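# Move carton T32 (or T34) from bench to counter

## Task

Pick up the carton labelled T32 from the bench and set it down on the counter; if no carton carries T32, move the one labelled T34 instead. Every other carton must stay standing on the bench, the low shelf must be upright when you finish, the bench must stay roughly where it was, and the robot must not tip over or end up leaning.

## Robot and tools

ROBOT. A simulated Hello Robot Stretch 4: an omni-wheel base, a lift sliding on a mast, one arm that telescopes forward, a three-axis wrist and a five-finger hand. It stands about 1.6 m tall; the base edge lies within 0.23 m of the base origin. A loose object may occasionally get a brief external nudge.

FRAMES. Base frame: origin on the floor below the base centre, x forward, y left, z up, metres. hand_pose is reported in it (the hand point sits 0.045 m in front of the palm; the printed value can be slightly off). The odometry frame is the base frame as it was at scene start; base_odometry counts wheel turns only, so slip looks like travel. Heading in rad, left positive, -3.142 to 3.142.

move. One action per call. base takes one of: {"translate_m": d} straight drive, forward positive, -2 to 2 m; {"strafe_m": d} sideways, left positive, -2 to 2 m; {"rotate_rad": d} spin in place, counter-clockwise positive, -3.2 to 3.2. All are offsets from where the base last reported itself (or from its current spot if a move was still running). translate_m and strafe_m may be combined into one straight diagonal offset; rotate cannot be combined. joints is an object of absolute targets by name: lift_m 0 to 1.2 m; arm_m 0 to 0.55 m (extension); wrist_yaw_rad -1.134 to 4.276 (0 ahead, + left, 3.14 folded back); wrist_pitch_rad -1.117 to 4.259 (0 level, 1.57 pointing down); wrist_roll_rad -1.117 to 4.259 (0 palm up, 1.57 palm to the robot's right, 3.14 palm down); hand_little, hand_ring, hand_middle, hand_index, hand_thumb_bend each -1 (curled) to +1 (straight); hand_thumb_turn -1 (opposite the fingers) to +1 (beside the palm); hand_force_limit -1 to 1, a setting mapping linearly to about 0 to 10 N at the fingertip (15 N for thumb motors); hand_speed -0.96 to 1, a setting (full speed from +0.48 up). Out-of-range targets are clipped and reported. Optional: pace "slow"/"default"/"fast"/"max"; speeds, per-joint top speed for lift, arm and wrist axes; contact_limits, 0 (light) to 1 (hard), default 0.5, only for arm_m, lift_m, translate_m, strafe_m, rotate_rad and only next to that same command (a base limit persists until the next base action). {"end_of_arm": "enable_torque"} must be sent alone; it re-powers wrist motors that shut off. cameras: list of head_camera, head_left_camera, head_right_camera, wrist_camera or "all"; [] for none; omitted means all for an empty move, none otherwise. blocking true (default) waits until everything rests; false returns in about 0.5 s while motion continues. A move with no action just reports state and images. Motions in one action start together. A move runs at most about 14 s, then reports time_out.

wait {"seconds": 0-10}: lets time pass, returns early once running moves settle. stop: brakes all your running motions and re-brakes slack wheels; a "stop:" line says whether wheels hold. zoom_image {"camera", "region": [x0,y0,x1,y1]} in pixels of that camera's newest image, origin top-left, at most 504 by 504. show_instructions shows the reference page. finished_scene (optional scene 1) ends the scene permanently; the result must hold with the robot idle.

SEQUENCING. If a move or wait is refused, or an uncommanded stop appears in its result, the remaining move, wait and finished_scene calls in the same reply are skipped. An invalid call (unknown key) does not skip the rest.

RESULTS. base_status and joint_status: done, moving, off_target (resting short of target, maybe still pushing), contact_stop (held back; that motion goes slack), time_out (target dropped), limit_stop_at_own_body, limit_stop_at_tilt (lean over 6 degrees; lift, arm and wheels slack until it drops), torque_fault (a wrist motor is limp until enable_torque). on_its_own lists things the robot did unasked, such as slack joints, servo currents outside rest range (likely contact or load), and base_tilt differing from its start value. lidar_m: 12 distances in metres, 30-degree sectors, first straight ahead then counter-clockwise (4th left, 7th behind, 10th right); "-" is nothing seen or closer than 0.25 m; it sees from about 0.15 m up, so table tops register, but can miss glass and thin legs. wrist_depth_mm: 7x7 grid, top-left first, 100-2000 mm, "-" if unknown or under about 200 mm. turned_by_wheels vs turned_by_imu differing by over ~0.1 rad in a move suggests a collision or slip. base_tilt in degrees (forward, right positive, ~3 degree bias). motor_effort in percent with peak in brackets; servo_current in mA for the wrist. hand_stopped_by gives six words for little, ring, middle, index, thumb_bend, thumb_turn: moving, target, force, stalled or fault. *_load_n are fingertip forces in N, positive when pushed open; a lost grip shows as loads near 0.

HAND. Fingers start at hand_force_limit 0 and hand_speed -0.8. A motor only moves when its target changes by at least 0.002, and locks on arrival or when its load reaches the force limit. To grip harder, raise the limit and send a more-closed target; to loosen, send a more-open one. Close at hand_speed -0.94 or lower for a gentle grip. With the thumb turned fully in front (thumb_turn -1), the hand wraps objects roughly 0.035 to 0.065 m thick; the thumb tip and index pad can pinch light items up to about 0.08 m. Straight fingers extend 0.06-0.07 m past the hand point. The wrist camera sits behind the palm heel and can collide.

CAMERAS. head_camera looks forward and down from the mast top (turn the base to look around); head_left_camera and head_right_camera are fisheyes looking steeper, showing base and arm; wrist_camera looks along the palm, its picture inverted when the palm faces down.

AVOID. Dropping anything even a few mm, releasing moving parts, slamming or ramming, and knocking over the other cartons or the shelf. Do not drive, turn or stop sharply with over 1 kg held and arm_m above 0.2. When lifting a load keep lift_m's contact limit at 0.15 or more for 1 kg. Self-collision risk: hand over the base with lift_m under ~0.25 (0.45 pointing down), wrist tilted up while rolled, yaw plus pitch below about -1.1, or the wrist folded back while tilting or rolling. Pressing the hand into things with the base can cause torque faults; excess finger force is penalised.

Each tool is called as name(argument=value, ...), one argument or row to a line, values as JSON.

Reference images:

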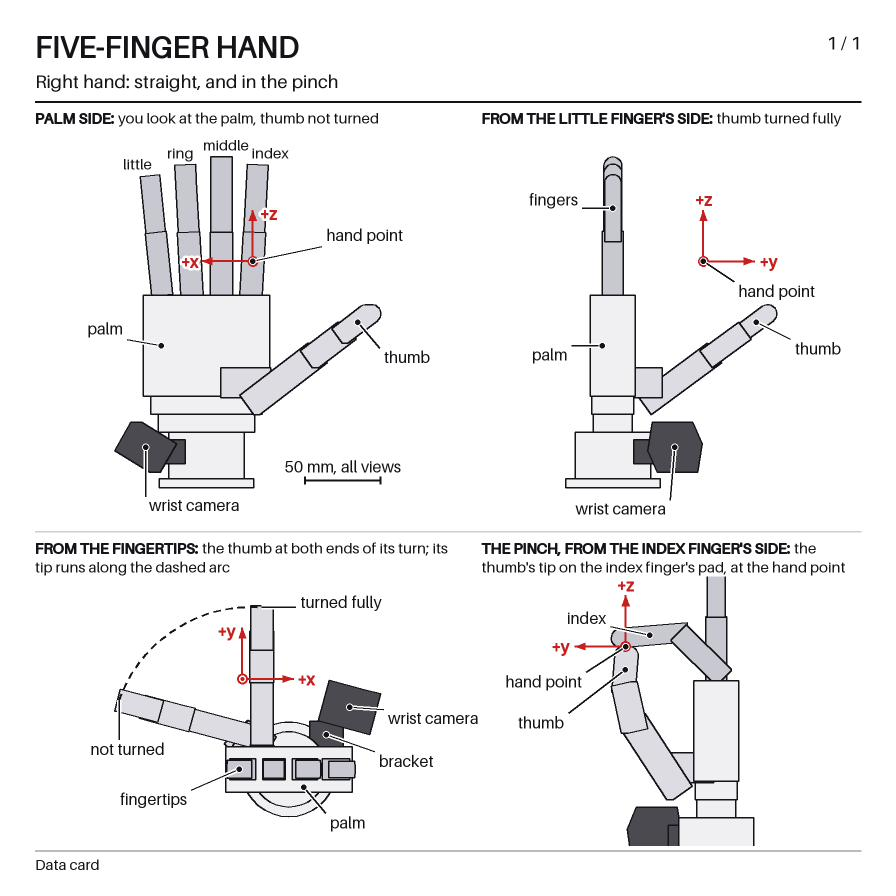

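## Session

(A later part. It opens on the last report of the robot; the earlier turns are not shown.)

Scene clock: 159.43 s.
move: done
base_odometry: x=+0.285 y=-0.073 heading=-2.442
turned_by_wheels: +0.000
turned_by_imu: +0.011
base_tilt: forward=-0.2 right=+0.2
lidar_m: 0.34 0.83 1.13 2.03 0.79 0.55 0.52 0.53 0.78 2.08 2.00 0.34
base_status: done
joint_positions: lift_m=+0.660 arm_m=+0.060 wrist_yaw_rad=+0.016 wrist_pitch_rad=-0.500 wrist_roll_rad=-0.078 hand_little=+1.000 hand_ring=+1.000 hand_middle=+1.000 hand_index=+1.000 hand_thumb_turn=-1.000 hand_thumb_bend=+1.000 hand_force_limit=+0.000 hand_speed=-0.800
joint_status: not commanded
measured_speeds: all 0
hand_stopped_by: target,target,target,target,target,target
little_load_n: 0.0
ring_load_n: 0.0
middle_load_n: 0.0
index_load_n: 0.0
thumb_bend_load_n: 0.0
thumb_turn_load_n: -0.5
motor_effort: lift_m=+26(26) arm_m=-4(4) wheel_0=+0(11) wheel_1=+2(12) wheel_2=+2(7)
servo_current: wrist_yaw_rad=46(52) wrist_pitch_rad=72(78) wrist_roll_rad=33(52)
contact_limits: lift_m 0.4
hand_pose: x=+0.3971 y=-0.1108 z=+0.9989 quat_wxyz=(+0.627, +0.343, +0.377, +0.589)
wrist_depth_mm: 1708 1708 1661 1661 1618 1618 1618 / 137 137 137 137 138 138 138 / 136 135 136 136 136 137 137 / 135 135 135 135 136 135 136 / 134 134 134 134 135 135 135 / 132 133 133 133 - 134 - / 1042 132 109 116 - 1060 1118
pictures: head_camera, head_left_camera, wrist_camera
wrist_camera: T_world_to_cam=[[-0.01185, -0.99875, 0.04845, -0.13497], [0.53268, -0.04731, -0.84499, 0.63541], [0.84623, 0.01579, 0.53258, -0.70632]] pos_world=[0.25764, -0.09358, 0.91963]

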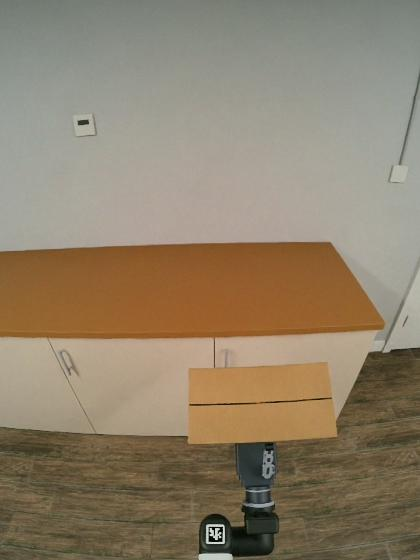

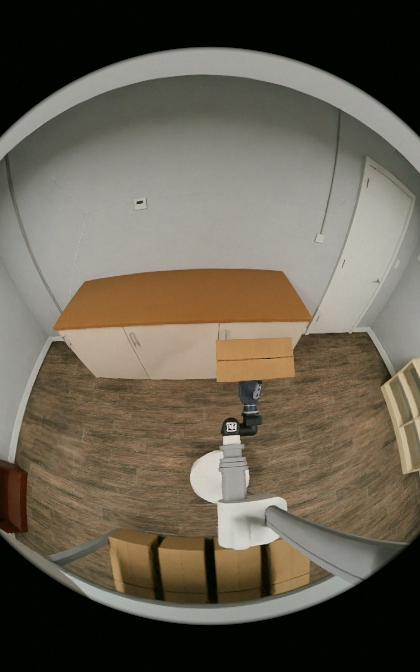

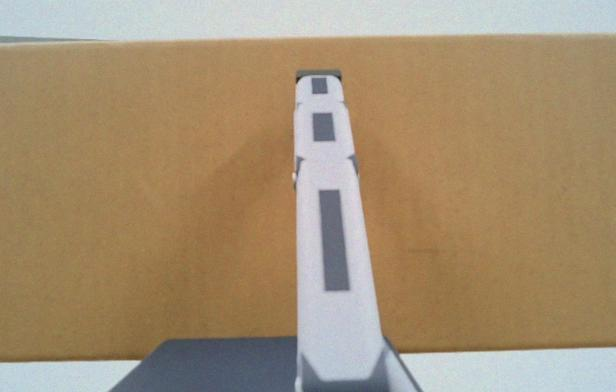

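move(
  joints={"lift_m": 0.80},
  pace="slow",
  contact_limits={"lift_m": 0.4},
)

move(
  base={"translate_m": 0.25},
  pace="slow",
  cameras=["wrist_camera", "head_camera"],
)

Scene clock: 165.13 s.
move: done
base_odometry: x=+0.285 y=-0.073 heading=-2.442
turned_by_wheels: +0.000
turned_by_imu: +0.001
base_tilt: forward=-0.2 right=+0.1
lidar_m: 0.32 0.82 1.14 2.01 0.78 0.57 0.51 0.53 0.76 2.09 2.05 0.36
base_status: not commanded
joint_positions: lift_m=+0.800 arm_m=+0.060 wrist_yaw_rad=+0.016 wrist_pitch_rad=-0.500 wrist_roll_rad=-0.078 hand_little=+1.000 hand_ring=+1.000 hand_middle=+1.000 hand_index=+1.000 hand_thumb_turn=-1.000 hand_thumb_bend=+1.000 hand_force_limit=+0.000 hand_speed=-0.800
joint_status: all done
measured_speeds: all 0
hand_stopped_by: target,target,target,target,target,target
little_load_n: 0.0
ring_load_n: 0.0
middle_load_n: 0.0
index_load_n: 0.0
thumb_bend_load_n: 0.0
thumb_turn_load_n: 0.0
motor_effort: lift_m=+27(30) arm_m=-4(4) wheel_0=+0(0) wheel_1=+2(2) wheel_2=+2(2)
servo_current: wrist_yaw_rad=39(52) wrist_pitch_rad=65(72) wrist_roll_rad=46(59)
contact_limits: lift_m 0.4
hand_pose: x=+0.3971 y=-0.1108 z=+1.1388 quat_wxyz=(+0.627, +0.343, +0.377, +0.589)
wrist_depth_mm: 1499 1576 1464 1464 1430 1430 1464 / 137 137 137 137 137 138 138 / 135 136 136 136 137 137 137 / 135 135 135 135 136 136 136 / 134 134 135 134 135 135 135 / 132 133 133 133 - 134 - / 1042 132 109 116 - 1098 1118
pictures: none

Scene clock: 168.93 s.
move: done
base_odometry: x=+0.094 y=-0.234 heading=-2.442
turned_by_wheels: +0.000
turned_by_imu: -0.001
base_tilt: forward=-0.2 right=+0.2
lidar_m: 0.31 0.56 0.75 2.30 1.18 0.81 0.75 0.81 2.19 2.08 1.67 0.36
base_status: done
joint_positions: lift_m=+0.800 arm_m=+0.060 wrist_yaw_rad=+0.016 wrist_pitch_rad=-0.500 wrist_roll_rad=-0.078 hand_little=+1.000 hand_ring=+1.000 hand_middle=+1.000 hand_index=+1.000 hand_thumb_turn=-1.000 hand_thumb_bend=+1.000 hand_force_limit=+0.000 hand_speed=-0.800
joint_status: not commanded
measured_speeds: all 0
hand_stopped_by: target,target,target,target,target,target
little_load_n: 0.0
ring_load_n: 0.0
middle_load_n: 0.0
index_load_n: 0.5
thumb_bend_load_n: 0.0
thumb_turn_load_n: 0.0
motor_effort: lift_m=+27(27) arm_m=-4(4) wheel_0=+3(7) wheel_1=+2(7) wheel_2=-4(9)
servo_current: wrist_yaw_rad=52(52) wrist_pitch_rad=59(72) wrist_roll_rad=39(59)
contact_limits: lift_m 0.4
hand_pose: x=+0.3971 y=-0.1108 z=+1.1388 quat_wxyz=(+0.627, +0.343, +0.377, +0.589)
wrist_depth_mm: 1537 1499 138 1464 1464 1430 1499 / 137 137 137 137 138 138 138 / 136 136 136 136 136 137 137 / 135 135 135 135 135 135 136 / 134 134 134 134 135 135 135 / 132 133 134 133 - 134 - / 809 132 109 117 - 842 866
pictures: head_camera, wrist_camera
wrist_camera: T_world_to_cam=[[-0.01185, -0.99875, 0.04845, -0.14174], [0.53268, -0.04731, -0.84499, 0.75363], [0.84623, 0.01579, 0.53258, -0.78083]] pos_world=[0.25764, -0.09358, 1.05953]

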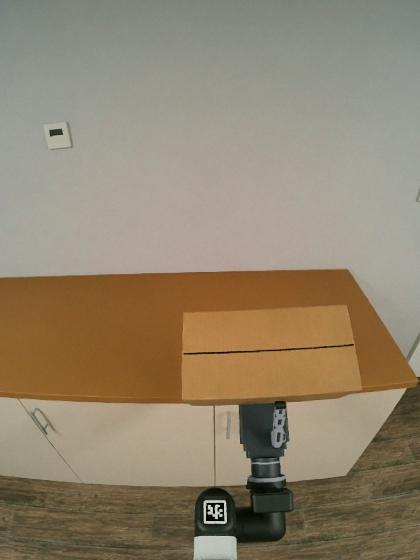

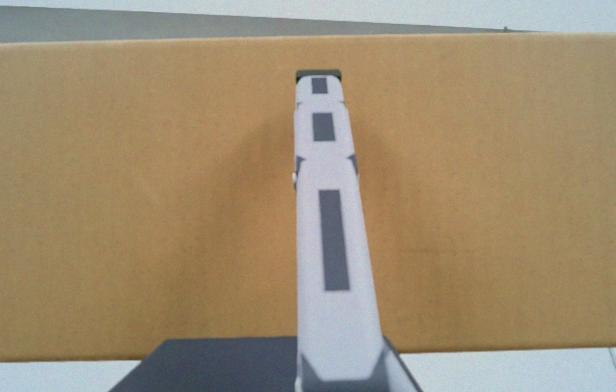

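zoom_image(
  camera="head_camera",
  region=[0, 260, 200, 460],
)

zoom_image(
  camera="head_camera",
  region=[320, 320, 420, 420],
)

Scaled by 2.520 from the camera's image (finer frame: 1200x1600).

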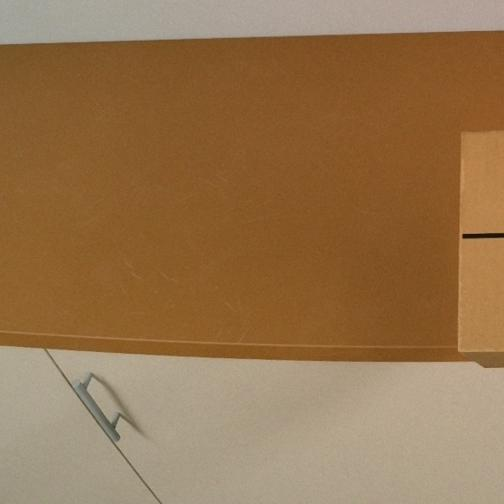

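Scaled by 5.040 from the camera's image (finer frame: 1200x1600).

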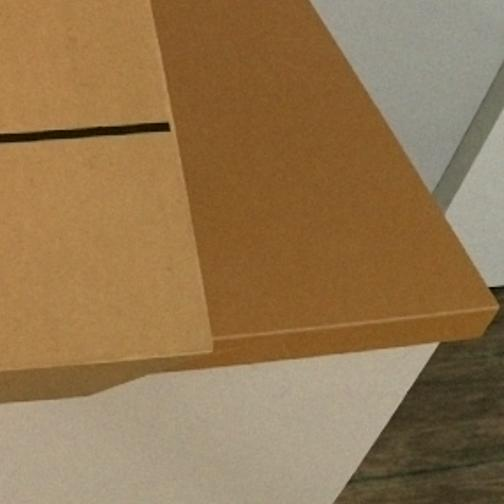

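move(
  joints={"wrist_pitch_rad": -0.2, "wrist_roll_rad": -0.012},
  speeds={"wrist_pitch_rad": 0.15, "wrist_roll_rad": 0.05},
  cameras=["wrist_camera"],
)

move(
  joints={"wrist_pitch_rad": -0.01},
  speeds={"wrist_pitch_rad": 0.15},
  cameras=["wrist_camera", "head_camera"],
)

Scene clock: 172.67 s.
move: done
base_odometry: x=+0.094 y=-0.234 heading=-2.442
turned_by_wheels: +0.000
turned_by_imu: +0.001
base_tilt: forward=-0.3 right=+0.2
lidar_m: 0.38 0.58 0.77 2.30 1.19 0.82 0.76 0.81 2.21 2.07 1.68 0.41
base_status: not commanded
joint_positions: lift_m=+0.800 arm_m=+0.060 wrist_yaw_rad=+0.016 wrist_pitch_rad=-0.199 wrist_roll_rad=-0.014 hand_little=+1.000 hand_ring=+1.000 hand_middle=+1.000 hand_index=+1.000 hand_thumb_turn=-1.000 hand_thumb_bend=+1.000 hand_force_limit=+0.000 hand_speed=-0.800
joint_status: all done
measured_speeds: all 0
hand_stopped_by: target,target,target,target,target,target
little_load_n: 0.0
ring_load_n: 0.0
middle_load_n: 0.0
index_load_n: 0.0
thumb_bend_load_n: 0.0
thumb_turn_load_n: 0.0
motor_effort: lift_m=+27(27) arm_m=-4(4) wheel_0=+3(3) wheel_1=+3(3) wheel_2=-4(4)
servo_current: wrist_yaw_rad=33(52) wrist_pitch_rad=46(65) wrist_roll_rad=33(65)
contact_limits: lift_m 0.4
hand_pose: x=+0.4379 y=-0.1141 z=+1.0810 quat_wxyz=(+0.547, +0.441, +0.454, +0.548)
wrist_depth_mm: 1060 1060 1042 1042 1060 1078 1078 / 139 139 139 139 140 140 140 / 138 138 138 138 138 138 138 / 137 136 137 136 137 137 137 / 134 135 135 135 136 135 136 / 133 133 134 134 - 134 - / 750 133 109 116 - 699 854
wrist_camera: T_world_to_cam=[[0.01655, -0.99982, -0.0087, -0.09253], [0.2573, 0.01267, -0.96625, 0.94135], [0.96619, 0.01375, 0.25746, -0.53991]] pos_world=[0.28098, -0.09701, 1.04778]

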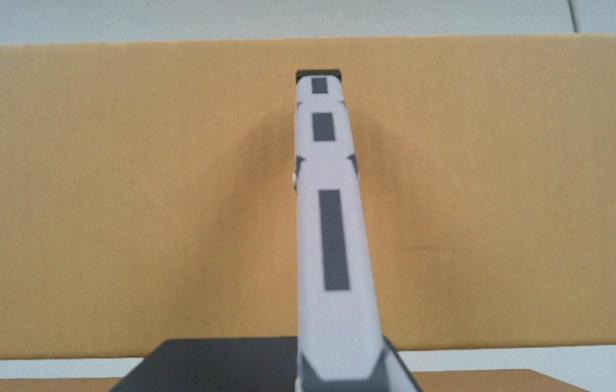

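Scene clock: 174.33 s.
move: done
base_odometry: x=+0.094 y=-0.234 heading=-2.442
turned_by_wheels: +0.000
turned_by_imu: +0.000
base_tilt: forward=-0.2 right=+0.1
lidar_m: 0.41 0.55 0.77 2.31 1.20 0.80 0.75 0.81 2.23 2.09 1.66 0.45
base_status: not commanded
joint_positions: lift_m=+0.800 arm_m=+0.060 wrist_yaw_rad=+0.016 wrist_pitch_rad=-0.009 wrist_roll_rad=-0.014 hand_little=+1.000 hand_ring=+1.000 hand_middle=+1.000 hand_index=+1.000 hand_thumb_turn=-1.000 hand_thumb_bend=+1.000 hand_force_limit=+0.000 hand_speed=-0.800
joint_status: all done
measured_speeds: all 0
hand_stopped_by: target,target,target,target,target,target
little_load_n: 0.0
ring_load_n: 0.0
middle_load_n: 0.0
index_load_n: -0.5
thumb_bend_load_n: 0.0
thumb_turn_load_n: 0.0
motor_effort: lift_m=+27(27) arm_m=-4(4) wheel_0=+3(3) wheel_1=+3(3) wheel_2=-4(4)
servo_current: wrist_yaw_rad=39(52) wrist_pitch_rad=46(59) wrist_roll_rad=33(52)
contact_limits: lift_m 0.4
hand_pose: x=+0.4537 y=-0.1139 z=+1.0404 quat_wxyz=(+0.502, +0.490, +0.505, +0.503)
wrist_depth_mm: 904 917 931 904 917 931 917 / 139 139 139 139 140 140 140 / 137 138 138 137 138 138 139 / 136 136 137 136 137 137 137 / 134 135 135 135 135 135 136 / 133 133 133 133 - 134 134 / 397 132 109 116 - 410 410
pictures: head_camera, wrist_camera
wrist_camera: T_world_to_cam=[[0.01483, -0.99985, -0.00865, -0.09217], [0.0701, 0.00967, -0.99749, 1.01517], [0.99743, 0.01419, 0.07023, -0.36406]] pos_world=[0.29333, -0.09681, 1.0374]

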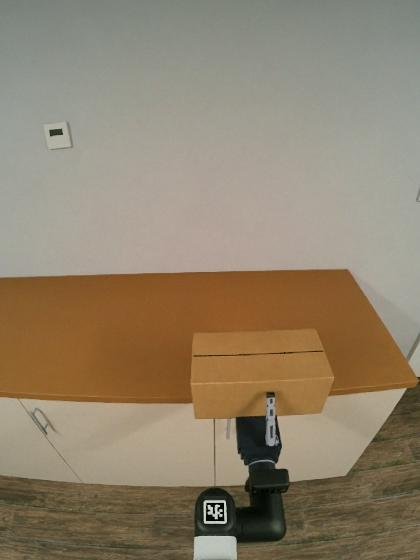

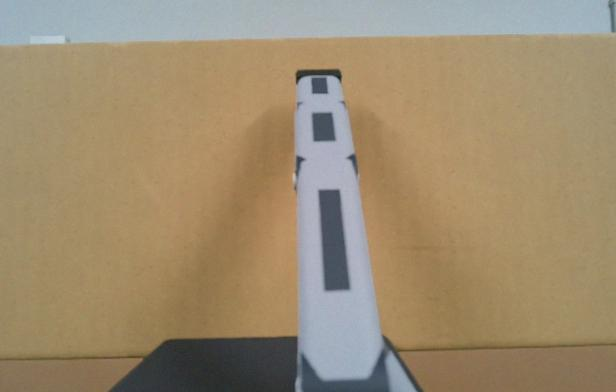

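move(
  joints={"arm_m": 0.171},
  pace="slow",
)

move(
  joints={"lift_m": 0.74, "wrist_pitch_rad": 0.05},
  speeds={"lift_m": 0.05, "wrist_pitch_rad": 0.1},
  contact_limits={"lift_m": 0.2},
  cameras=["wrist_camera", "head_camera", "head_left_camera", "head_right_camera"],
)

zoom_image(
  camera="head_left_camera",
  region=[180, 300, 320, 440],
)

zoom_image(
  camera="head_right_camera",
  region=[130, 300, 270, 440],
)

Scene clock: 177.50 s.
move: done
base_odometry: x=+0.094 y=-0.234 heading=-2.442
turned_by_wheels: +0.000
turned_by_imu: +0.001
base_tilt: forward=-0.2 right=+0.1
lidar_m: 0.49 0.57 0.76 2.28 1.19 0.83 0.76 0.80 2.20 2.08 1.67 0.55
base_status: not commanded
joint_positions: lift_m=+0.800 arm_m=+0.171 wrist_yaw_rad=+0.016 wrist_pitch_rad=-0.009 wrist_roll_rad=-0.014 hand_little=+1.000 hand_ring=+1.000 hand_middle=+1.000 hand_index=+1.000 hand_thumb_turn=-1.000 hand_thumb_bend=+1.000 hand_force_limit=+0.000 hand_speed=-0.800
joint_status: all done
measured_speeds: all 0
hand_stopped_by: target,target,target,target,target,target
little_load_n: 0.0
ring_load_n: 0.0
middle_load_n: 0.5
index_load_n: 0.0
thumb_bend_load_n: 0.0
thumb_turn_load_n: 0.0
motor_effort: lift_m=+27(27) arm_m=+5(10) wheel_0=+3(3) wheel_1=+2(3) wheel_2=-4(4)
servo_current: wrist_yaw_rad=46(46) wrist_pitch_rad=46(52) wrist_roll_rad=39(52)
contact_limits: lift_m 0.4
hand_pose: x=+0.5645 y=-0.1139 z=+1.0403 quat_wxyz=(+0.502, +0.490, +0.505, +0.503)
wrist_depth_mm: 798 809 798 809 809 809 809 / 139 139 139 139 140 140 140 / 138 138 138 138 138 138 138 / 136 137 137 137 137 137 137 / 135 135 135 135 135 135 136 / 133 133 134 134 - 134 134 / 394 132 109 116 - 404 404
pictures: none

Scene clock: 179.13 s.
move: done
base_odometry: x=+0.094 y=-0.234 heading=-2.442
turned_by_wheels: +0.000
turned_by_imu: +0.000
base_tilt: forward=-0.2 right=+0.1
lidar_m: 0.50 0.58 0.80 2.30 1.15 0.77 0.78 0.83 2.24 2.10 1.65 0.55
base_status: not commanded
joint_positions: lift_m=+0.740 arm_m=+0.171 wrist_yaw_rad=+0.016 wrist_pitch_rad=+0.051 wrist_roll_rad=-0.014 hand_little=+1.000 hand_ring=+1.000 hand_middle=+1.000 hand_index=+1.000 hand_thumb_turn=-1.000 hand_thumb_bend=+1.000 hand_force_limit=+0.000 hand_speed=-0.800
joint_status: all done
measured_speeds: all 0
hand_stopped_by: target,target,target,target,target,target
little_load_n: 0.0
ring_load_n: 0.0
middle_load_n: 0.0
index_load_n: 0.0
thumb_bend_load_n: 0.0
thumb_turn_load_n: 0.0
motor_effort: lift_m=+17(24) arm_m=+5(5) wheel_0=+3(3) wheel_1=+2(3) wheel_2=-4(4)
servo_current: wrist_yaw_rad=46(46) wrist_pitch_rad=39(59) wrist_roll_rad=39(46)
contact_limits: lift_m 0.2
hand_pose: x=+0.5679 y=-0.1138 z=+0.9678 quat_wxyz=(+0.487, +0.505, +0.520, +0.488)
wrist_depth_mm: 768 768 778 768 778 788 788 / 139 139 139 139 139 140 140 / 138 138 138 137 138 138 138 / 136 136 137 136 138 137 138 / 135 135 135 135 136 136 135 / 133 133 134 134 - 134 134 / 229 132 109 116 - 236 236
pictures: head_camera, head_left_camera, head_right_camera, wrist_camera
wrist_camera: T_world_to_cam=[[0.01438, -0.99986, -0.00863, -0.09425], [0.00993, 0.00877, -0.99991, 0.97117], [0.99985, 0.0143, 0.01006, -0.41602]] pos_world=[0.40766, -0.09681, 0.97445]

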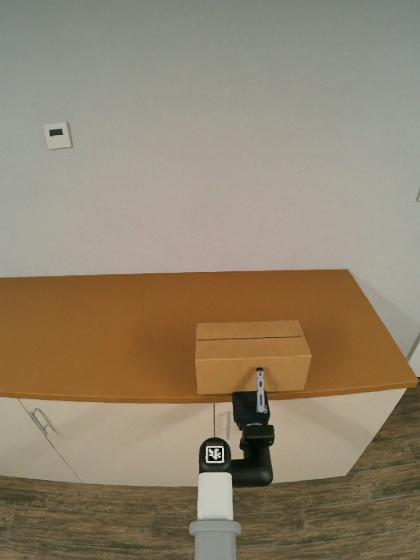

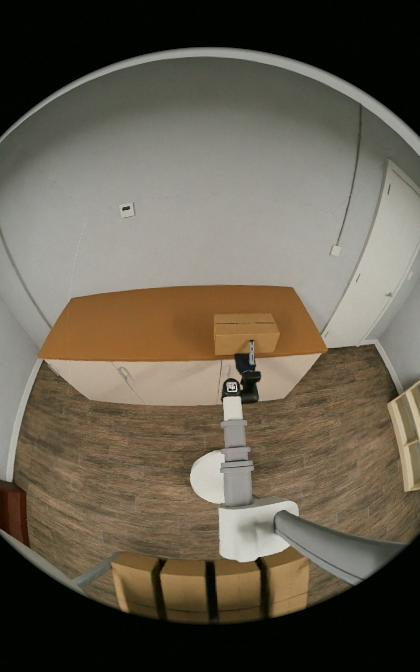

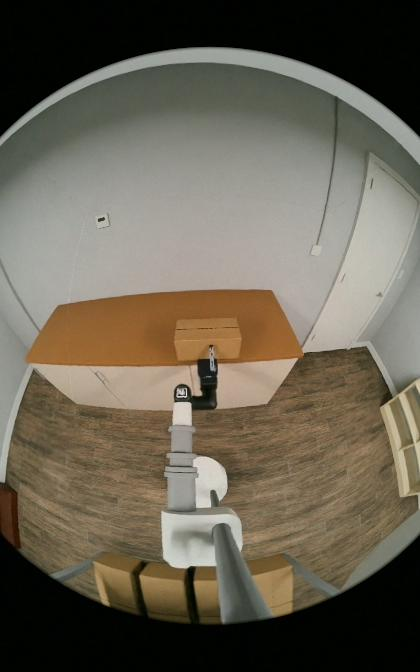

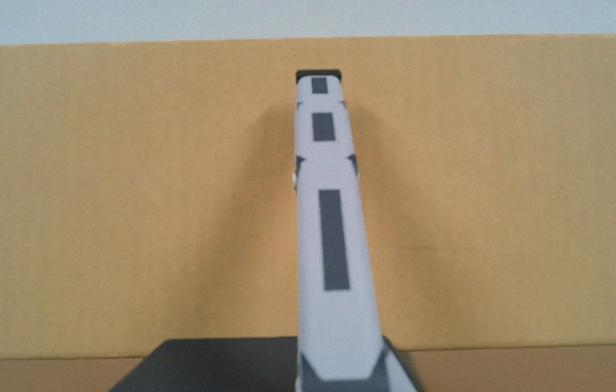

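Scaled by 3.600 from the camera's image (finer frame: 600x960).

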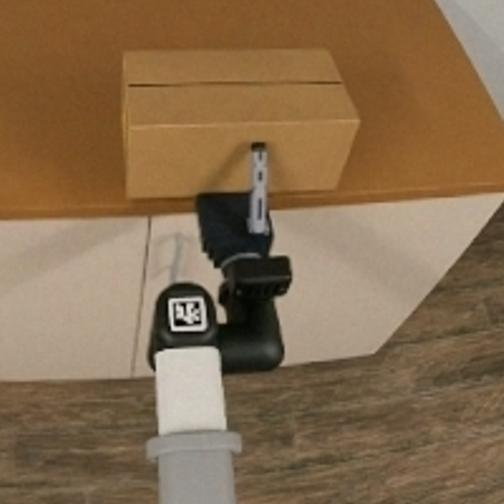

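Scaled by 3.600 from the camera's image (finer frame: 600x960).

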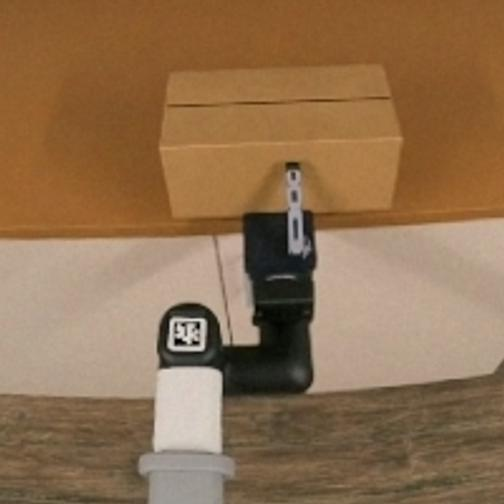

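move(
  joints={"lift_m": 0.718},
  speeds={"lift_m": 0.04},
  contact_limits={"lift_m": 0.1},
  cameras=["wrist_camera"],
)

zoom_image(
  camera="wrist_camera",
  region=[0, 300, 300, 392],
)

Scene clock: 180.47 s.
move: done
base_odometry: x=+0.094 y=-0.234 heading=-2.442
turned_by_wheels: +0.000
turned_by_imu: +0.000
base_tilt: forward=-0.2 right=+0.1
lidar_m: 0.52 0.56 0.74 2.30 1.17 0.81 0.77 0.79 2.20 2.08 1.68 0.56
base_status: not commanded
joint_positions: lift_m=+0.718 arm_m=+0.171 wrist_yaw_rad=+0.016 wrist_pitch_rad=+0.051 wrist_roll_rad=-0.014 hand_little=+1.000 hand_ring=+1.000 hand_middle=+1.000 hand_index=+1.000 hand_thumb_turn=-1.000 hand_thumb_bend=+1.000 hand_force_limit=+0.000 hand_speed=-0.800
joint_status: all done
measured_speeds: all 0
hand_stopped_by: target,target,target,target,target,target
little_load_n: 0.0
ring_load_n: 0.0
middle_load_n: 0.0
index_load_n: 0.0
thumb_bend_load_n: 0.0
thumb_turn_load_n: 0.0
motor_effort: lift_m=+17(19) arm_m=+5(5) wheel_0=+3(3) wheel_1=+2(3) wheel_2=-4(4)
servo_current: wrist_yaw_rad=46(52) wrist_pitch_rad=46(52) wrist_roll_rad=26(52)
contact_limits: lift_m 0.1
hand_pose: x=+0.5679 y=-0.1138 z=+0.9458 quat_wxyz=(+0.487, +0.505, +0.520, +0.488)
wrist_depth_mm: 768 778 768 778 778 778 788 / 139 139 139 139 140 140 140 / 138 138 138 138 138 138 138 / 136 136 137 137 137 137 138 / 135 135 135 135 136 135 136 / 133 133 134 133 - 134 134 / 187 132 110 116 - 191 191
wrist_camera: T_world_to_cam=[[0.01438, -0.99986, -0.00863, -0.09444], [0.00993, 0.00877, -0.99991, 0.94917], [0.99985, 0.0143, 0.01006, -0.4158]] pos_world=[0.40766, -0.09681, 0.95245]

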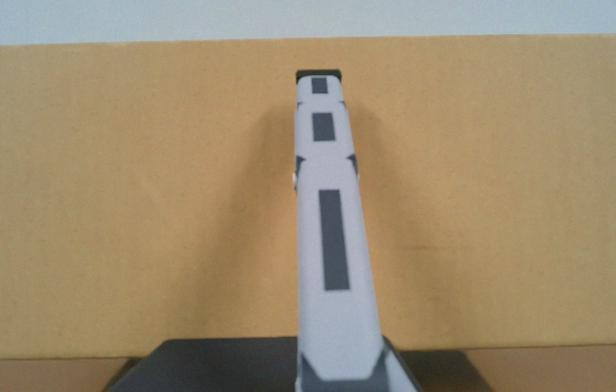

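Scaled by 1.680.

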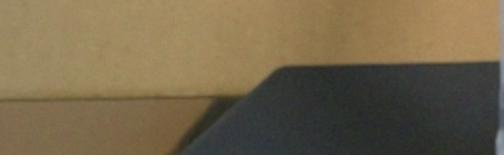

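move(
  joints={"lift_m": 0.710},
  speeds={"lift_m": 0.02},
  contact_limits={"lift_m": 0.1},
  cameras=["wrist_camera"],
)

move(
  joints={"lift_m": 0.7075},
  speeds={"lift_m": 0.02},
  contact_limits={"lift_m": 0.1},
  cameras=["wrist_camera"],
)

Scene clock: 181.57 s.
move: done
base_odometry: x=+0.094 y=-0.234 heading=-2.442
turned_by_wheels: +0.000
turned_by_imu: +0.000
base_tilt: forward=-0.2 right=+0.1
lidar_m: 0.50 0.57 0.74 2.30 1.19 0.82 0.77 0.78 2.19 2.10 1.64 0.55
base_status: not commanded
joint_positions: lift_m=+0.710 arm_m=+0.171 wrist_yaw_rad=+0.016 wrist_pitch_rad=+0.051 wrist_roll_rad=-0.014 hand_little=+1.000 hand_ring=+1.000 hand_middle=+1.000 hand_index=+1.000 hand_thumb_turn=-1.000 hand_thumb_bend=+1.000 hand_force_limit=+0.000 hand_speed=-0.800
joint_status: all done
measured_speeds: all 0
hand_stopped_by: target,target,target,target,target,target
little_load_n: 0.0
ring_load_n: 0.0
middle_load_n: 0.5
index_load_n: 0.0
thumb_bend_load_n: 0.0
thumb_turn_load_n: 0.0
motor_effort: lift_m=+17(18) arm_m=+5(5) wheel_0=+3(3) wheel_1=+2(3) wheel_2=-4(4)
servo_current: wrist_yaw_rad=46(52) wrist_pitch_rad=39(52) wrist_roll_rad=26(46)
contact_limits: lift_m 0.1
hand_pose: x=+0.5679 y=-0.1138 z=+0.9378 quat_wxyz=(+0.487, +0.505, +0.520, +0.488)
wrist_depth_mm: 768 768 768 778 768 788 788 / 139 139 139 139 140 140 140 / 138 138 138 137 138 138 138 / 136 136 137 137 137 137 137 / 135 135 135 135 136 135 136 / 133 133 134 134 - 134 134 / 172 132 109 116 - 176 185
wrist_camera: T_world_to_cam=[[0.01438, -0.99986, -0.00863, -0.09451], [0.00993, 0.00877, -0.99991, 0.94117], [0.99985, 0.0143, 0.01006, -0.41572]] pos_world=[0.40766, -0.09681, 0.94445]

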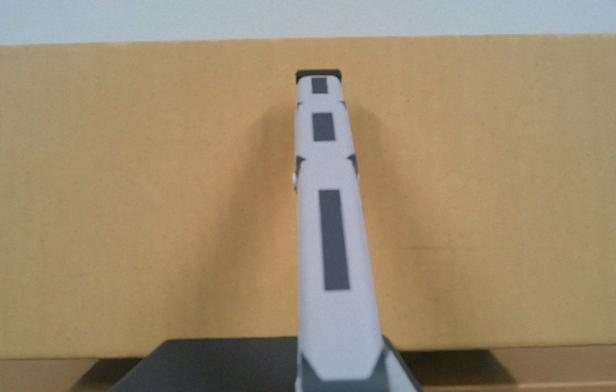

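Scene clock: 182.03 s.
move: done
base_odometry: x=+0.094 y=-0.234 heading=-2.442
turned_by_wheels: +0.000
turned_by_imu: +0.000
base_tilt: forward=-0.3 right=+0.2
lidar_m: 0.49 0.57 0.75 2.29 1.19 0.82 0.78 0.81 2.19 2.08 1.65 0.55
base_status: not commanded
joint_positions: lift_m=+0.708 arm_m=+0.171 wrist_yaw_rad=+0.016 wrist_pitch_rad=+0.051 wrist_roll_rad=-0.014 hand_little=+1.000 hand_ring=+1.000 hand_middle=+1.000 hand_index=+1.000 hand_thumb_turn=-1.000 hand_thumb_bend=+1.000 hand_force_limit=+0.000 hand_speed=-0.800
joint_status: all done
measured_speeds: all 0
hand_stopped_by: target,target,target,target,target,target
little_load_n: 0.0
ring_load_n: 0.0
middle_load_n: 0.0
index_load_n: 0.0
thumb_bend_load_n: 0.0
thumb_turn_load_n: 0.0
motor_effort: lift_m=+17(18) arm_m=+5(5) wheel_0=+3(3) wheel_1=+3(3) wheel_2=-4(4)
servo_current: wrist_yaw_rad=39(52) wrist_pitch_rad=39(52) wrist_roll_rad=33(46)
contact_limits: lift_m 0.1
hand_pose: x=+0.5679 y=-0.1138 z=+0.9353 quat_wxyz=(+0.487, +0.505, +0.520, +0.488)
wrist_depth_mm: 778 778 759 778 778 778 788 / 139 139 139 139 140 140 140 / 138 138 138 138 138 138 139 / 136 136 137 136 137 137 138 / 134 135 135 135 135 135 136 / 133 134 134 133 - 134 134 / 167 132 109 116 - 172 181
wrist_camera: T_world_to_cam=[[0.01438, -0.99986, -0.00863, -0.09453], [0.00983, 0.00877, -0.99991, 0.93871], [0.99985, 0.0143, 0.00996, -0.4156]] pos_world=[0.40766, -0.09681, 0.94195]

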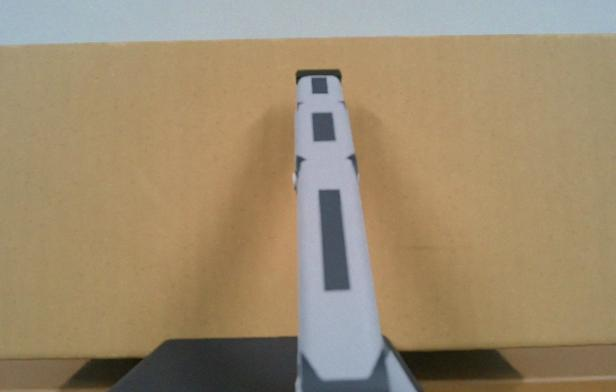

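move(
  joints={"lift_m": 0.706},
  speeds={"lift_m": 0.02},
  contact_limits={"lift_m": 0.05},
)

move(
  joints={"lift_m": 0.7045},
  speeds={"lift_m": 0.02},
  contact_limits={"lift_m": 0.05},
  cameras=["wrist_camera"],
)

Scene clock: 184.07 s.
move: done
base_odometry: x=+0.094 y=-0.234 heading=-2.442
turned_by_wheels: +0.000
turned_by_imu: +0.001
base_tilt: forward=-0.3 right=+0.1
lidar_m: 0.51 0.57 0.76 2.30 1.19 0.81 0.75 0.82 2.21 2.07 1.65 0.54
base_status: not commanded
joint_positions: lift_m=+0.706 arm_m=+0.171 wrist_yaw_rad=+0.016 wrist_pitch_rad=+0.051 wrist_roll_rad=-0.014 hand_little=+1.000 hand_ring=+1.000 hand_middle=+1.000 hand_index=+1.000 hand_thumb_turn=-1.000 hand_thumb_bend=+1.000 hand_force_limit=+0.000 hand_speed=-0.800
joint_status: all done
measured_speeds: all 0
hand_stopped_by: target,target,target,target,target,target
little_load_n: 0.0
ring_load_n: 0.0
middle_load_n: 0.0
index_load_n: 0.0
thumb_bend_load_n: -0.5
thumb_turn_load_n: 0.0
motor_effort: lift_m=+17(17) arm_m=+5(5) wheel_0=+3(3) wheel_1=+2(3) wheel_2=-4(4)
servo_current: wrist_yaw_rad=46(46) wrist_pitch_rad=46(46) wrist_roll_rad=46(46)
contact_limits: lift_m 0.05
hand_pose: x=+0.5679 y=-0.1138 z=+0.9337 quat_wxyz=(+0.486, +0.505, +0.520, +0.487)
wrist_depth_mm: 768 768 778 778 778 778 778 / 139 139 139 139 140 140 140 / 137 138 138 137 138 138 138 / 136 136 137 136 137 137 137 / 135 135 135 135 135 136 136 / 133 133 134 133 - 134 134 / 165 132 109 116 - 169 168
pictures: none

Scene clock: 184.50 s.
move: done
base_odometry: x=+0.094 y=-0.234 heading=-2.442
turned_by_wheels: +0.000
turned_by_imu: +0.000
base_tilt: forward=-0.2 right=+0.1
lidar_m: 0.50 0.56 0.77 2.29 1.20 0.81 0.75 0.80 2.20 2.08 1.63 0.51
base_status: not commanded
joint_positions: lift_m=+0.705 arm_m=+0.171 wrist_yaw_rad=+0.016 wrist_pitch_rad=+0.051 wrist_roll_rad=-0.014 hand_little=+1.000 hand_ring=+1.000 hand_middle=+1.000 hand_index=+1.000 hand_thumb_turn=-1.000 hand_thumb_bend=+1.000 hand_force_limit=+0.000 hand_speed=-0.800
joint_status: all done
measured_speeds: all 0
hand_stopped_by: target,target,target,target,target,target
little_load_n: 0.0
ring_load_n: 0.0
middle_load_n: 0.0
index_load_n: 0.0
thumb_bend_load_n: 0.0
thumb_turn_load_n: 0.0
motor_effort: lift_m=+17(19) arm_m=+5(5) wheel_0=+3(3) wheel_1=+2(3) wheel_2=-4(4)
servo_current: wrist_yaw_rad=39(52) wrist_pitch_rad=39(52) wrist_roll_rad=39(46)
contact_limits: lift_m 0.05
hand_pose: x=+0.5679 y=-0.1138 z=+0.9322 quat_wxyz=(+0.486, +0.505, +0.520, +0.487)
wrist_depth_mm: 759 768 759 778 778 788 788 / 139 139 139 139 140 140 140 / 138 138 138 138 138 138 138 / 136 136 137 137 137 137 138 / 135 135 135 135 135 136 136 / 133 133 134 134 - 134 134 / 163 132 109 116 - 167 168
wrist_camera: T_world_to_cam=[[0.01438, -0.99986, -0.00863, -0.09456], [0.00973, 0.00877, -0.99991, 0.93575], [0.99985, 0.0143, 0.00986, -0.41558]] pos_world=[0.40776, -0.09681, 0.93895]

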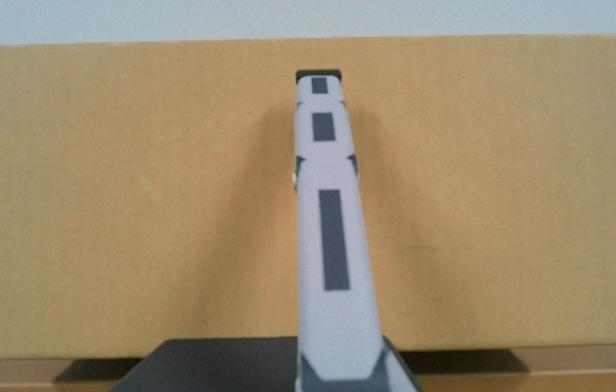

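move(
  joints={"wrist_pitch_rad": 0.12, "lift_m": 0.725},
  speeds={"wrist_pitch_rad": 0.07, "lift_m": 0.0205},
  contact_limits={"lift_m": 0.3},
  cameras=["wrist_camera"],
)

move(
  joints={"wrist_pitch_rad": 0.2, "lift_m": 0.747},
  speeds={"wrist_pitch_rad": 0.07, "lift_m": 0.0193},
  contact_limits={"lift_m": 0.3},
  cameras=["wrist_camera", "head_camera"],
)

Scene clock: 186.63 s.
move: done
base_odometry: x=+0.094 y=-0.234 heading=-2.442
turned_by_wheels: +0.000
turned_by_imu: +0.001
base_tilt: forward=-0.3 right=+0.1
lidar_m: 0.51 0.56 0.79 2.30 1.18 0.80 0.75 0.79 2.21 2.07 1.65 0.55
base_status: not commanded
joint_positions: lift_m=+0.725 arm_m=+0.171 wrist_yaw_rad=+0.016 wrist_pitch_rad=+0.121 wrist_roll_rad=-0.014 hand_little=+1.000 hand_ring=+1.000 hand_middle=+1.000 hand_index=+1.000 hand_thumb_turn=-1.000 hand_thumb_bend=+1.000 hand_force_limit=+0.000 hand_speed=-0.800
joint_status: all done
measured_speeds: all 0
hand_stopped_by: target,target,target,target,target,target
little_load_n: 0.0
ring_load_n: 0.0
middle_load_n: 0.0
index_load_n: 0.0
thumb_bend_load_n: 0.0
thumb_turn_load_n: -0.5
motor_effort: lift_m=+27(30) arm_m=+4(5) wheel_0=+3(3) wheel_1=+2(3) wheel_2=-4(4)
servo_current: wrist_yaw_rad=39(52) wrist_pitch_rad=39(59) wrist_roll_rad=39(46)
contact_limits: lift_m 0.3
hand_pose: x=+0.5708 y=-0.1138 z=+0.9362 quat_wxyz=(+0.468, +0.521, +0.537, +0.469)
wrist_depth_mm: 750 741 741 759 759 750 759 / 139 139 139 139 140 140 140 / 138 138 138 138 138 138 139 / 136 136 137 137 137 137 138 / 135 135 135 135 136 136 136 / 133 133 134 133 - 134 134 / 168 132 109 117 - 172 180
wrist_camera: T_world_to_cam=[[0.01373, -0.99987, -0.00851, -0.09423], [-0.05998, 0.00767, -0.99817, 0.97771], [0.99811, 0.01421, -0.05987, -0.35214]] pos_world=[0.41142, -0.09671, 0.95404]

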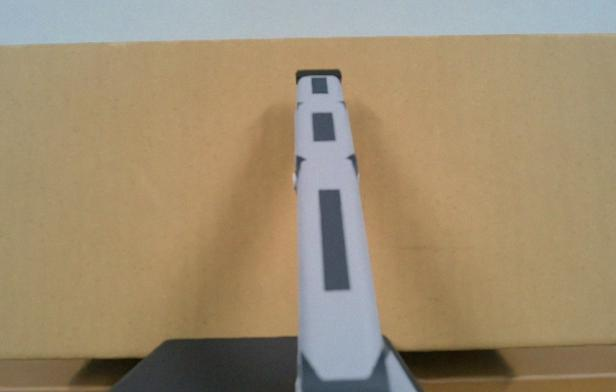

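Scene clock: 188.13 s.
move: done
base_odometry: x=+0.094 y=-0.234 heading=-2.442
turned_by_wheels: +0.000
turned_by_imu: +0.000
base_tilt: forward=-0.2 right=+0.1
lidar_m: 0.51 0.57 0.75 2.30 1.15 0.80 0.76 0.81 2.22 2.07 1.67 0.54
base_status: not commanded
joint_positions: lift_m=+0.747 arm_m=+0.171 wrist_yaw_rad=+0.016 wrist_pitch_rad=+0.201 wrist_roll_rad=-0.014 hand_little=+1.000 hand_ring=+1.000 hand_middle=+1.000 hand_index=+1.000 hand_thumb_turn=-1.000 hand_thumb_bend=+1.000 hand_force_limit=+0.000 hand_speed=-0.800
joint_status: all done
measured_speeds: all 0
hand_stopped_by: target,target,target,target,target,target
little_load_n: -0.5
ring_load_n: 0.0
middle_load_n: 0.0
index_load_n: 0.0
thumb_bend_load_n: 0.0
thumb_turn_load_n: 0.0
motor_effort: lift_m=+27(32) arm_m=+5(5) wheel_0=+3(3) wheel_1=+2(3) wheel_2=-4(4)
servo_current: wrist_yaw_rad=39(52) wrist_pitch_rad=39(65) wrist_roll_rad=46(46)
contact_limits: lift_m 0.3
hand_pose: x=+0.5728 y=-0.1138 z=+0.9399 quat_wxyz=(+0.447, +0.539, +0.556, +0.448)
wrist_depth_mm: 715 723 723 715 732 732 741 / 139 139 139 139 140 140 141 / 138 138 138 138 139 138 139 / 137 136 137 137 137 137 137 / 135 135 135 135 136 136 136 / 133 133 134 133 - 134 134 / 174 132 109 116 - 178 185
pictures: head_camera, wrist_camera
wrist_camera: T_world_to_cam=[[0.0131, -0.99988, -0.00828, -0.0941], [-0.13947, 0.00637, -0.99021, 1.01947], [0.99014, 0.01413, -0.13937, -0.27458]] pos_world=[0.41529, -0.09671, 0.97044]

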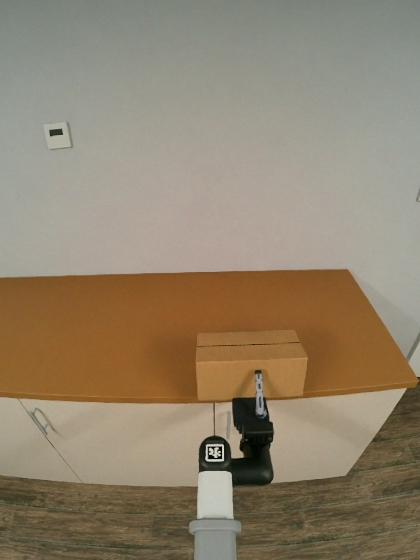

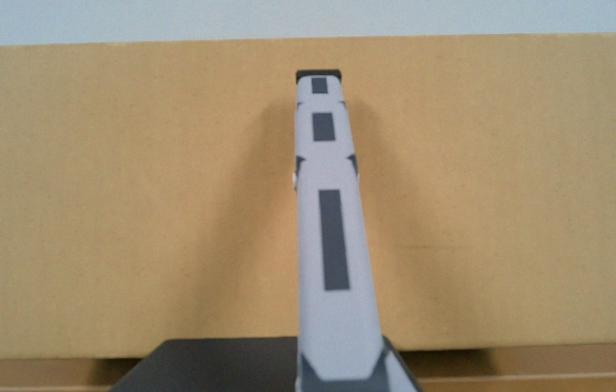

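move(
  joints={"wrist_pitch_rad": 0.28, "lift_m": 0.7685},
  speeds={"wrist_pitch_rad": 0.07, "lift_m": 0.0188},
  contact_limits={"lift_m": 0.3},
  cameras=["wrist_camera"],
)

Scene clock: 189.77 s.
move: done
base_odometry: x=+0.094 y=-0.234 heading=-2.442
turned_by_wheels: +0.000
turned_by_imu: +0.000
base_tilt: forward=-0.2 right=+0.1
lidar_m: 0.52 0.57 0.76 2.29 1.18 0.82 0.76 0.81 2.19 2.08 1.68 0.54
base_status: not commanded
joint_positions: lift_m=+0.768 arm_m=+0.171 wrist_yaw_rad=+0.016 wrist_pitch_rad=+0.281 wrist_roll_rad=-0.014 hand_little=+1.000 hand_ring=+1.000 hand_middle=+1.000 hand_index=+1.000 hand_thumb_turn=-1.000 hand_thumb_bend=+1.000 hand_force_limit=+0.000 hand_speed=-0.800
joint_status: all done
measured_speeds: all 0
hand_stopped_by: target,target,target,target,target,target
little_load_n: 0.0
ring_load_n: 0.0
middle_load_n: 0.0
index_load_n: 0.0
thumb_bend_load_n: 0.0
thumb_turn_load_n: 0.0
motor_effort: lift_m=+27(30) arm_m=+4(5) wheel_0=+3(3) wheel_1=+2(3) wheel_2=-4(4)
servo_current: wrist_yaw_rad=33(46) wrist_pitch_rad=46(65) wrist_roll_rad=39(52)
contact_limits: lift_m 0.3
hand_pose: x=+0.5732 y=-0.1138 z=+0.9431 quat_wxyz=(+0.425, +0.557, +0.573, +0.426)
wrist_depth_mm: 707 707 707 707 715 715 715 / 142 141 141 141 141 141 141 / 139 139 139 108 139 139 139 / 138 138 138 138 138 138 138 / 136 136 136 136 136 135 136 / 134 134 135 134 - 134 - / 180 133 109 116 - 185 186
wrist_camera: T_world_to_cam=[[0.01236, -0.99989, -0.00816, -0.09373], [-0.21796, 0.00527, -0.97594, 1.0541], [0.97588, 0.01384, -0.21787, -0.19252]] pos_world=[0.41878, -0.09661, 0.98603]

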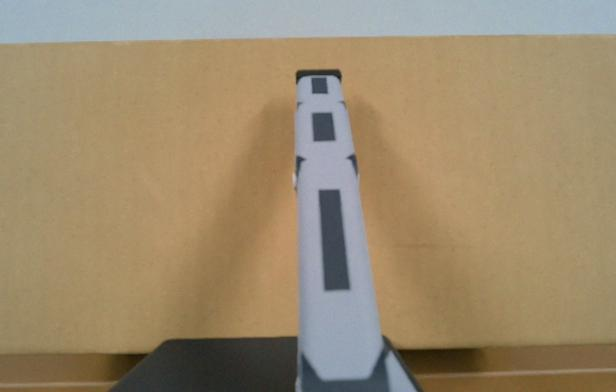

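move(
  joints={"wrist_pitch_rad": 0.36, "lift_m": 0.7905, "arm_m": 0.18},
  speeds={"wrist_pitch_rad": 0.07, "lift_m": 0.0192, "arm_m": 0.008},
  contact_limits={"lift_m": 0.3},
  cameras=["wrist_camera", "head_camera"],
)

"speeds": arm_m = 0.008 is out of range 0.01 to 0.7
Scene clock: 190.00 s.
base_odometry: x=+0.094 y=-0.234 heading=-2.442
turned_by_wheels: +0.000
turned_by_imu: +0.000
base_tilt: forward=-0.2 right=+0.1
lidar_m: 0.50 0.56 0.78 2.28 1.17 0.79 0.77 0.82 2.15 2.09 1.68 0.55
base_status: not commanded
joint_positions: lift_m=+0.768 arm_m=+0.171 wrist_yaw_rad=+0.016 wrist_pitch_rad=+0.281 wrist_roll_rad=-0.014 hand_little=+1.000 hand_ring=+1.000 hand_middle=+1.000 hand_index=+1.000 hand_thumb_turn=-1.000 hand_thumb_bend=+1.000 hand_force_limit=+0.000 hand_speed=-0.800
joint_status: all done
measured_speeds: all 0
hand_stopped_by: target,target,target,target,target,target
little_load_n: 0.0
ring_load_n: 0.0
middle_load_n: 0.0
index_load_n: 0.0
thumb_bend_load_n: 0.0
thumb_turn_load_n: 0.0
motor_effort: lift_m=+27(30) arm_m=+4(5) wheel_0=+3(3) wheel_1=+3(3) wheel_2=-4(4)
servo_current: wrist_yaw_rad=33(46) wrist_pitch_rad=46(65) wrist_roll_rad=26(52)
contact_limits: lift_m 0.3
hand_pose: x=+0.5732 y=-0.1138 z=+0.9431 quat_wxyz=(+0.425, +0.557, +0.573, +0.426)
wrist_depth_mm: 699 707 707 707 715 715 723 / 141 141 141 140 141 141 141 / 139 139 139 108 139 139 139 / 138 137 138 137 138 138 138 / 136 136 136 135 136 135 136 / 134 134 134 134 - 135 - / 180 133 109 116 - 185 186
pictures: none

move(
  joints={"wrist_pitch_rad": 0.36, "lift_m": 0.790, "arm_m": 0.182},
  speeds={"wrist_pitch_rad": 0.07, "lift_m": 0.0188, "arm_m": 0.01},
  contact_limits={"lift_m": 0.3},
  cameras=["wrist_camera"],
)

move(
  joints={"arm_m": 0.255},
  speeds={"arm_m": 0.04},
  cameras=["wrist_camera", "head_camera"],
)

Scene clock: 191.73 s.
move: done
base_odometry: x=+0.094 y=-0.234 heading=-2.442
turned_by_wheels: +0.000
turned_by_imu: +0.001
base_tilt: forward=-0.3 right=+0.1
lidar_m: 0.52 0.55 0.74 2.30 1.16 0.80 0.76 0.81 2.21 2.08 1.67 0.56
base_status: not commanded
joint_positions: lift_m=+0.790 arm_m=+0.182 wrist_yaw_rad=+0.016 wrist_pitch_rad=+0.360 wrist_roll_rad=-0.014 hand_little=+1.000 hand_ring=+1.000 hand_middle=+1.000 hand_index=+1.000 hand_thumb_turn=-1.000 hand_thumb_bend=+1.000 hand_force_limit=+0.000 hand_speed=-0.800
joint_status: all done
measured_speeds: all 0
hand_stopped_by: target,target,target,target,target,target
little_load_n: 0.0
ring_load_n: 0.0
middle_load_n: 0.0
index_load_n: 0.0
thumb_bend_load_n: 0.0
thumb_turn_load_n: 0.0
motor_effort: lift_m=+27(31) arm_m=+5(10) wheel_0=+3(3) wheel_1=+2(3) wheel_2=-4(4)
servo_current: wrist_yaw_rad=46(52) wrist_pitch_rad=39(59) wrist_roll_rad=33(52)
contact_limits: lift_m 0.3
hand_pose: x=+0.5833 y=-0.1138 z=+0.9464 quat_wxyz=(+0.402, +0.573, +0.590, +0.403)
wrist_depth_mm: 683 691 683 683 691 691 691 / 137 137 137 138 138 138 138 / 135 136 136 136 137 138 138 / 135 135 135 135 137 136 137 / 134 134 134 135 135 136 136 / 133 133 134 134 - 135 135 / 183 133 109 117 - 186 186
wrist_camera: T_world_to_cam=[[0.01176, -0.9999, -0.00788, -0.0938], [-0.29461, 0.00406, -0.95561, 1.08483], [0.95554, 0.01356, -0.29453, -0.11719]] pos_world=[0.43269, -0.09661, 1.00142]

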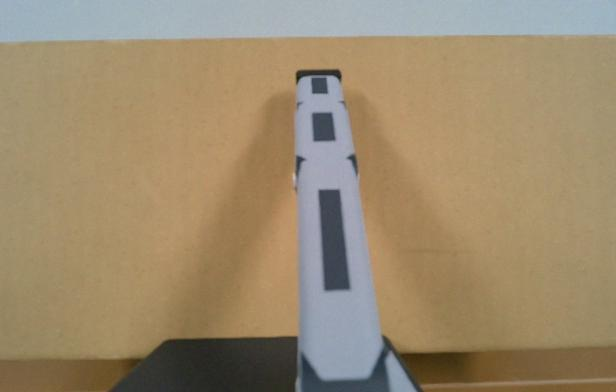

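Scene clock: 193.93 s.
move: done
base_odometry: x=+0.094 y=-0.234 heading=-2.442
turned_by_wheels: +0.000
turned_by_imu: +0.001
base_tilt: forward=-0.2 right=+0.1
lidar_m: 0.54 0.57 0.76 2.29 1.18 0.81 0.76 0.79 2.19 2.08 1.66 0.56
base_status: not commanded
joint_positions: lift_m=+0.790 arm_m=+0.255 wrist_yaw_rad=+0.016 wrist_pitch_rad=+0.360 wrist_roll_rad=-0.014 hand_little=+1.000 hand_ring=+1.000 hand_middle=+1.000 hand_index=+1.000 hand_thumb_turn=-1.000 hand_thumb_bend=+1.000 hand_force_limit=+0.000 hand_speed=-0.800
joint_status: all done
measured_speeds: all 0
hand_stopped_by: target,target,target,target,target,target
little_load_n: 0.0
ring_load_n: 0.0
middle_load_n: 0.0
index_load_n: 0.0
thumb_bend_load_n: 0.0
thumb_turn_load_n: 0.0
motor_effort: lift_m=+27(27) arm_m=+4(10) wheel_0=+3(3) wheel_1=+3(3) wheel_2=-4(4)
servo_current: wrist_yaw_rad=39(52) wrist_pitch_rad=46(52) wrist_roll_rad=33(52)
contact_limits: lift_m 0.3
hand_pose: x=+0.6563 y=-0.1138 z=+0.9464 quat_wxyz=(+0.402, +0.573, +0.590, +0.403)
wrist_depth_mm: 615 615 615 621 621 627 627 / 135 136 136 137 138 138 139 / 135 135 136 136 137 137 138 / 134 135 135 135 136 136 137 / 133 133 134 134 135 136 136 / 132 133 133 134 - 135 135 / 183 132 109 116 - 186 185
pictures: head_camera, wrist_camera
wrist_camera: T_world_to_cam=[[0.01176, -0.9999, -0.00788, -0.09465], [-0.2947, 0.00406, -0.95558, 1.10636], [0.95552, 0.01356, -0.29463, -0.18684]] pos_world=[0.50569, -0.09661, 1.00142]

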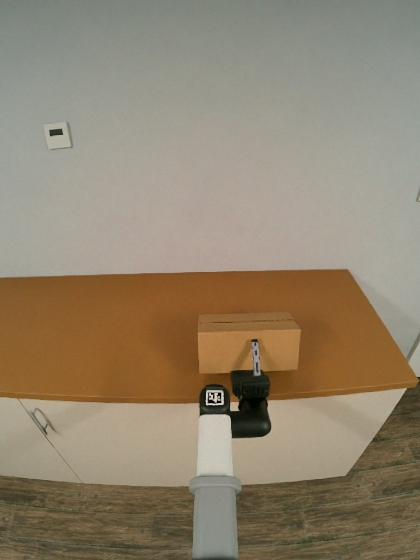

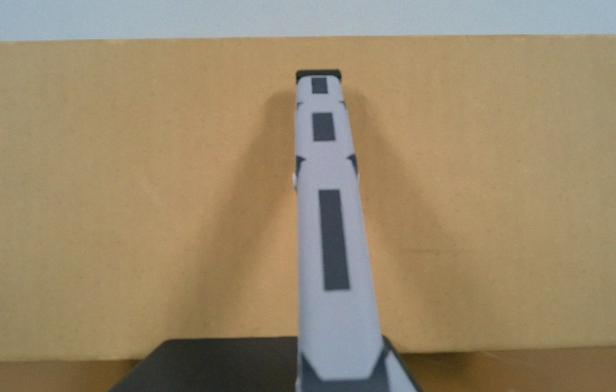

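move(
  joints={"arm_m": 0.235},
  speeds={"arm_m": 0.05},
  cameras=["wrist_camera"],
)

Scene clock: 195.03 s.
move: done
base_odometry: x=+0.094 y=-0.234 heading=-2.442
turned_by_wheels: +0.000
turned_by_imu: +0.000
base_tilt: forward=-0.4 right=+0.1
lidar_m: 0.55 0.58 0.73 2.30 1.19 0.83 0.75 0.82 2.20 2.08 1.64 0.58
base_status: not commanded
joint_positions: lift_m=+0.790 arm_m=+0.235 wrist_yaw_rad=+0.016 wrist_pitch_rad=+0.360 wrist_roll_rad=-0.014 hand_little=+1.000 hand_ring=+1.000 hand_middle=+1.000 hand_index=+1.000 hand_thumb_turn=-1.000 hand_thumb_bend=+1.000 hand_force_limit=+0.000 hand_speed=-0.800
joint_status: all done
measured_speeds: all 0
hand_stopped_by: target,target,target,target,target,target
little_load_n: 0.5
ring_load_n: 0.0
middle_load_n: 0.0
index_load_n: 0.0
thumb_bend_load_n: -0.5
thumb_turn_load_n: 0.0
motor_effort: lift_m=+27(27) arm_m=-4(8) wheel_0=+3(3) wheel_1=+2(3) wheel_2=-4(4)
servo_current: wrist_yaw_rad=46(46) wrist_pitch_rad=39(52) wrist_roll_rad=39(46)
contact_limits: lift_m 0.3
hand_pose: x=+0.6364 y=-0.1138 z=+0.9464 quat_wxyz=(+0.402, +0.573, +0.590, +0.403)
wrist_depth_mm: 634 640 647 640 647 647 654 / 149 149 150 150 151 151 152 / 149 149 150 108 151 151 152 / 149 149 150 - 151 152 153 / 149 150 150 151 151 152 153 / 150 150 151 151 - 153 153 / 189 183 110 116 - 194 192
wrist_camera: T_world_to_cam=[[0.01176, -0.9999, -0.00788, -0.09442], [-0.2947, 0.00406, -0.95558, 1.10049], [0.95552, 0.01356, -0.29463, -0.16782]] pos_world=[0.48579, -0.09661, 1.00142]

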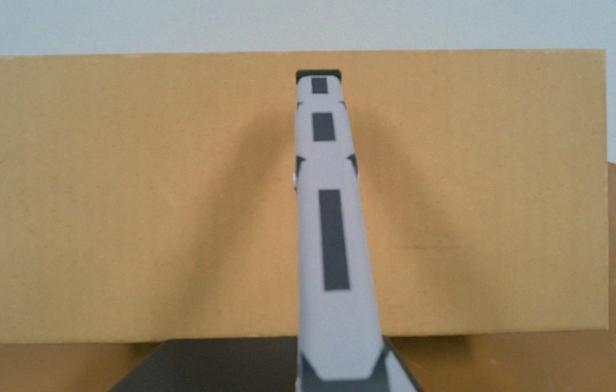

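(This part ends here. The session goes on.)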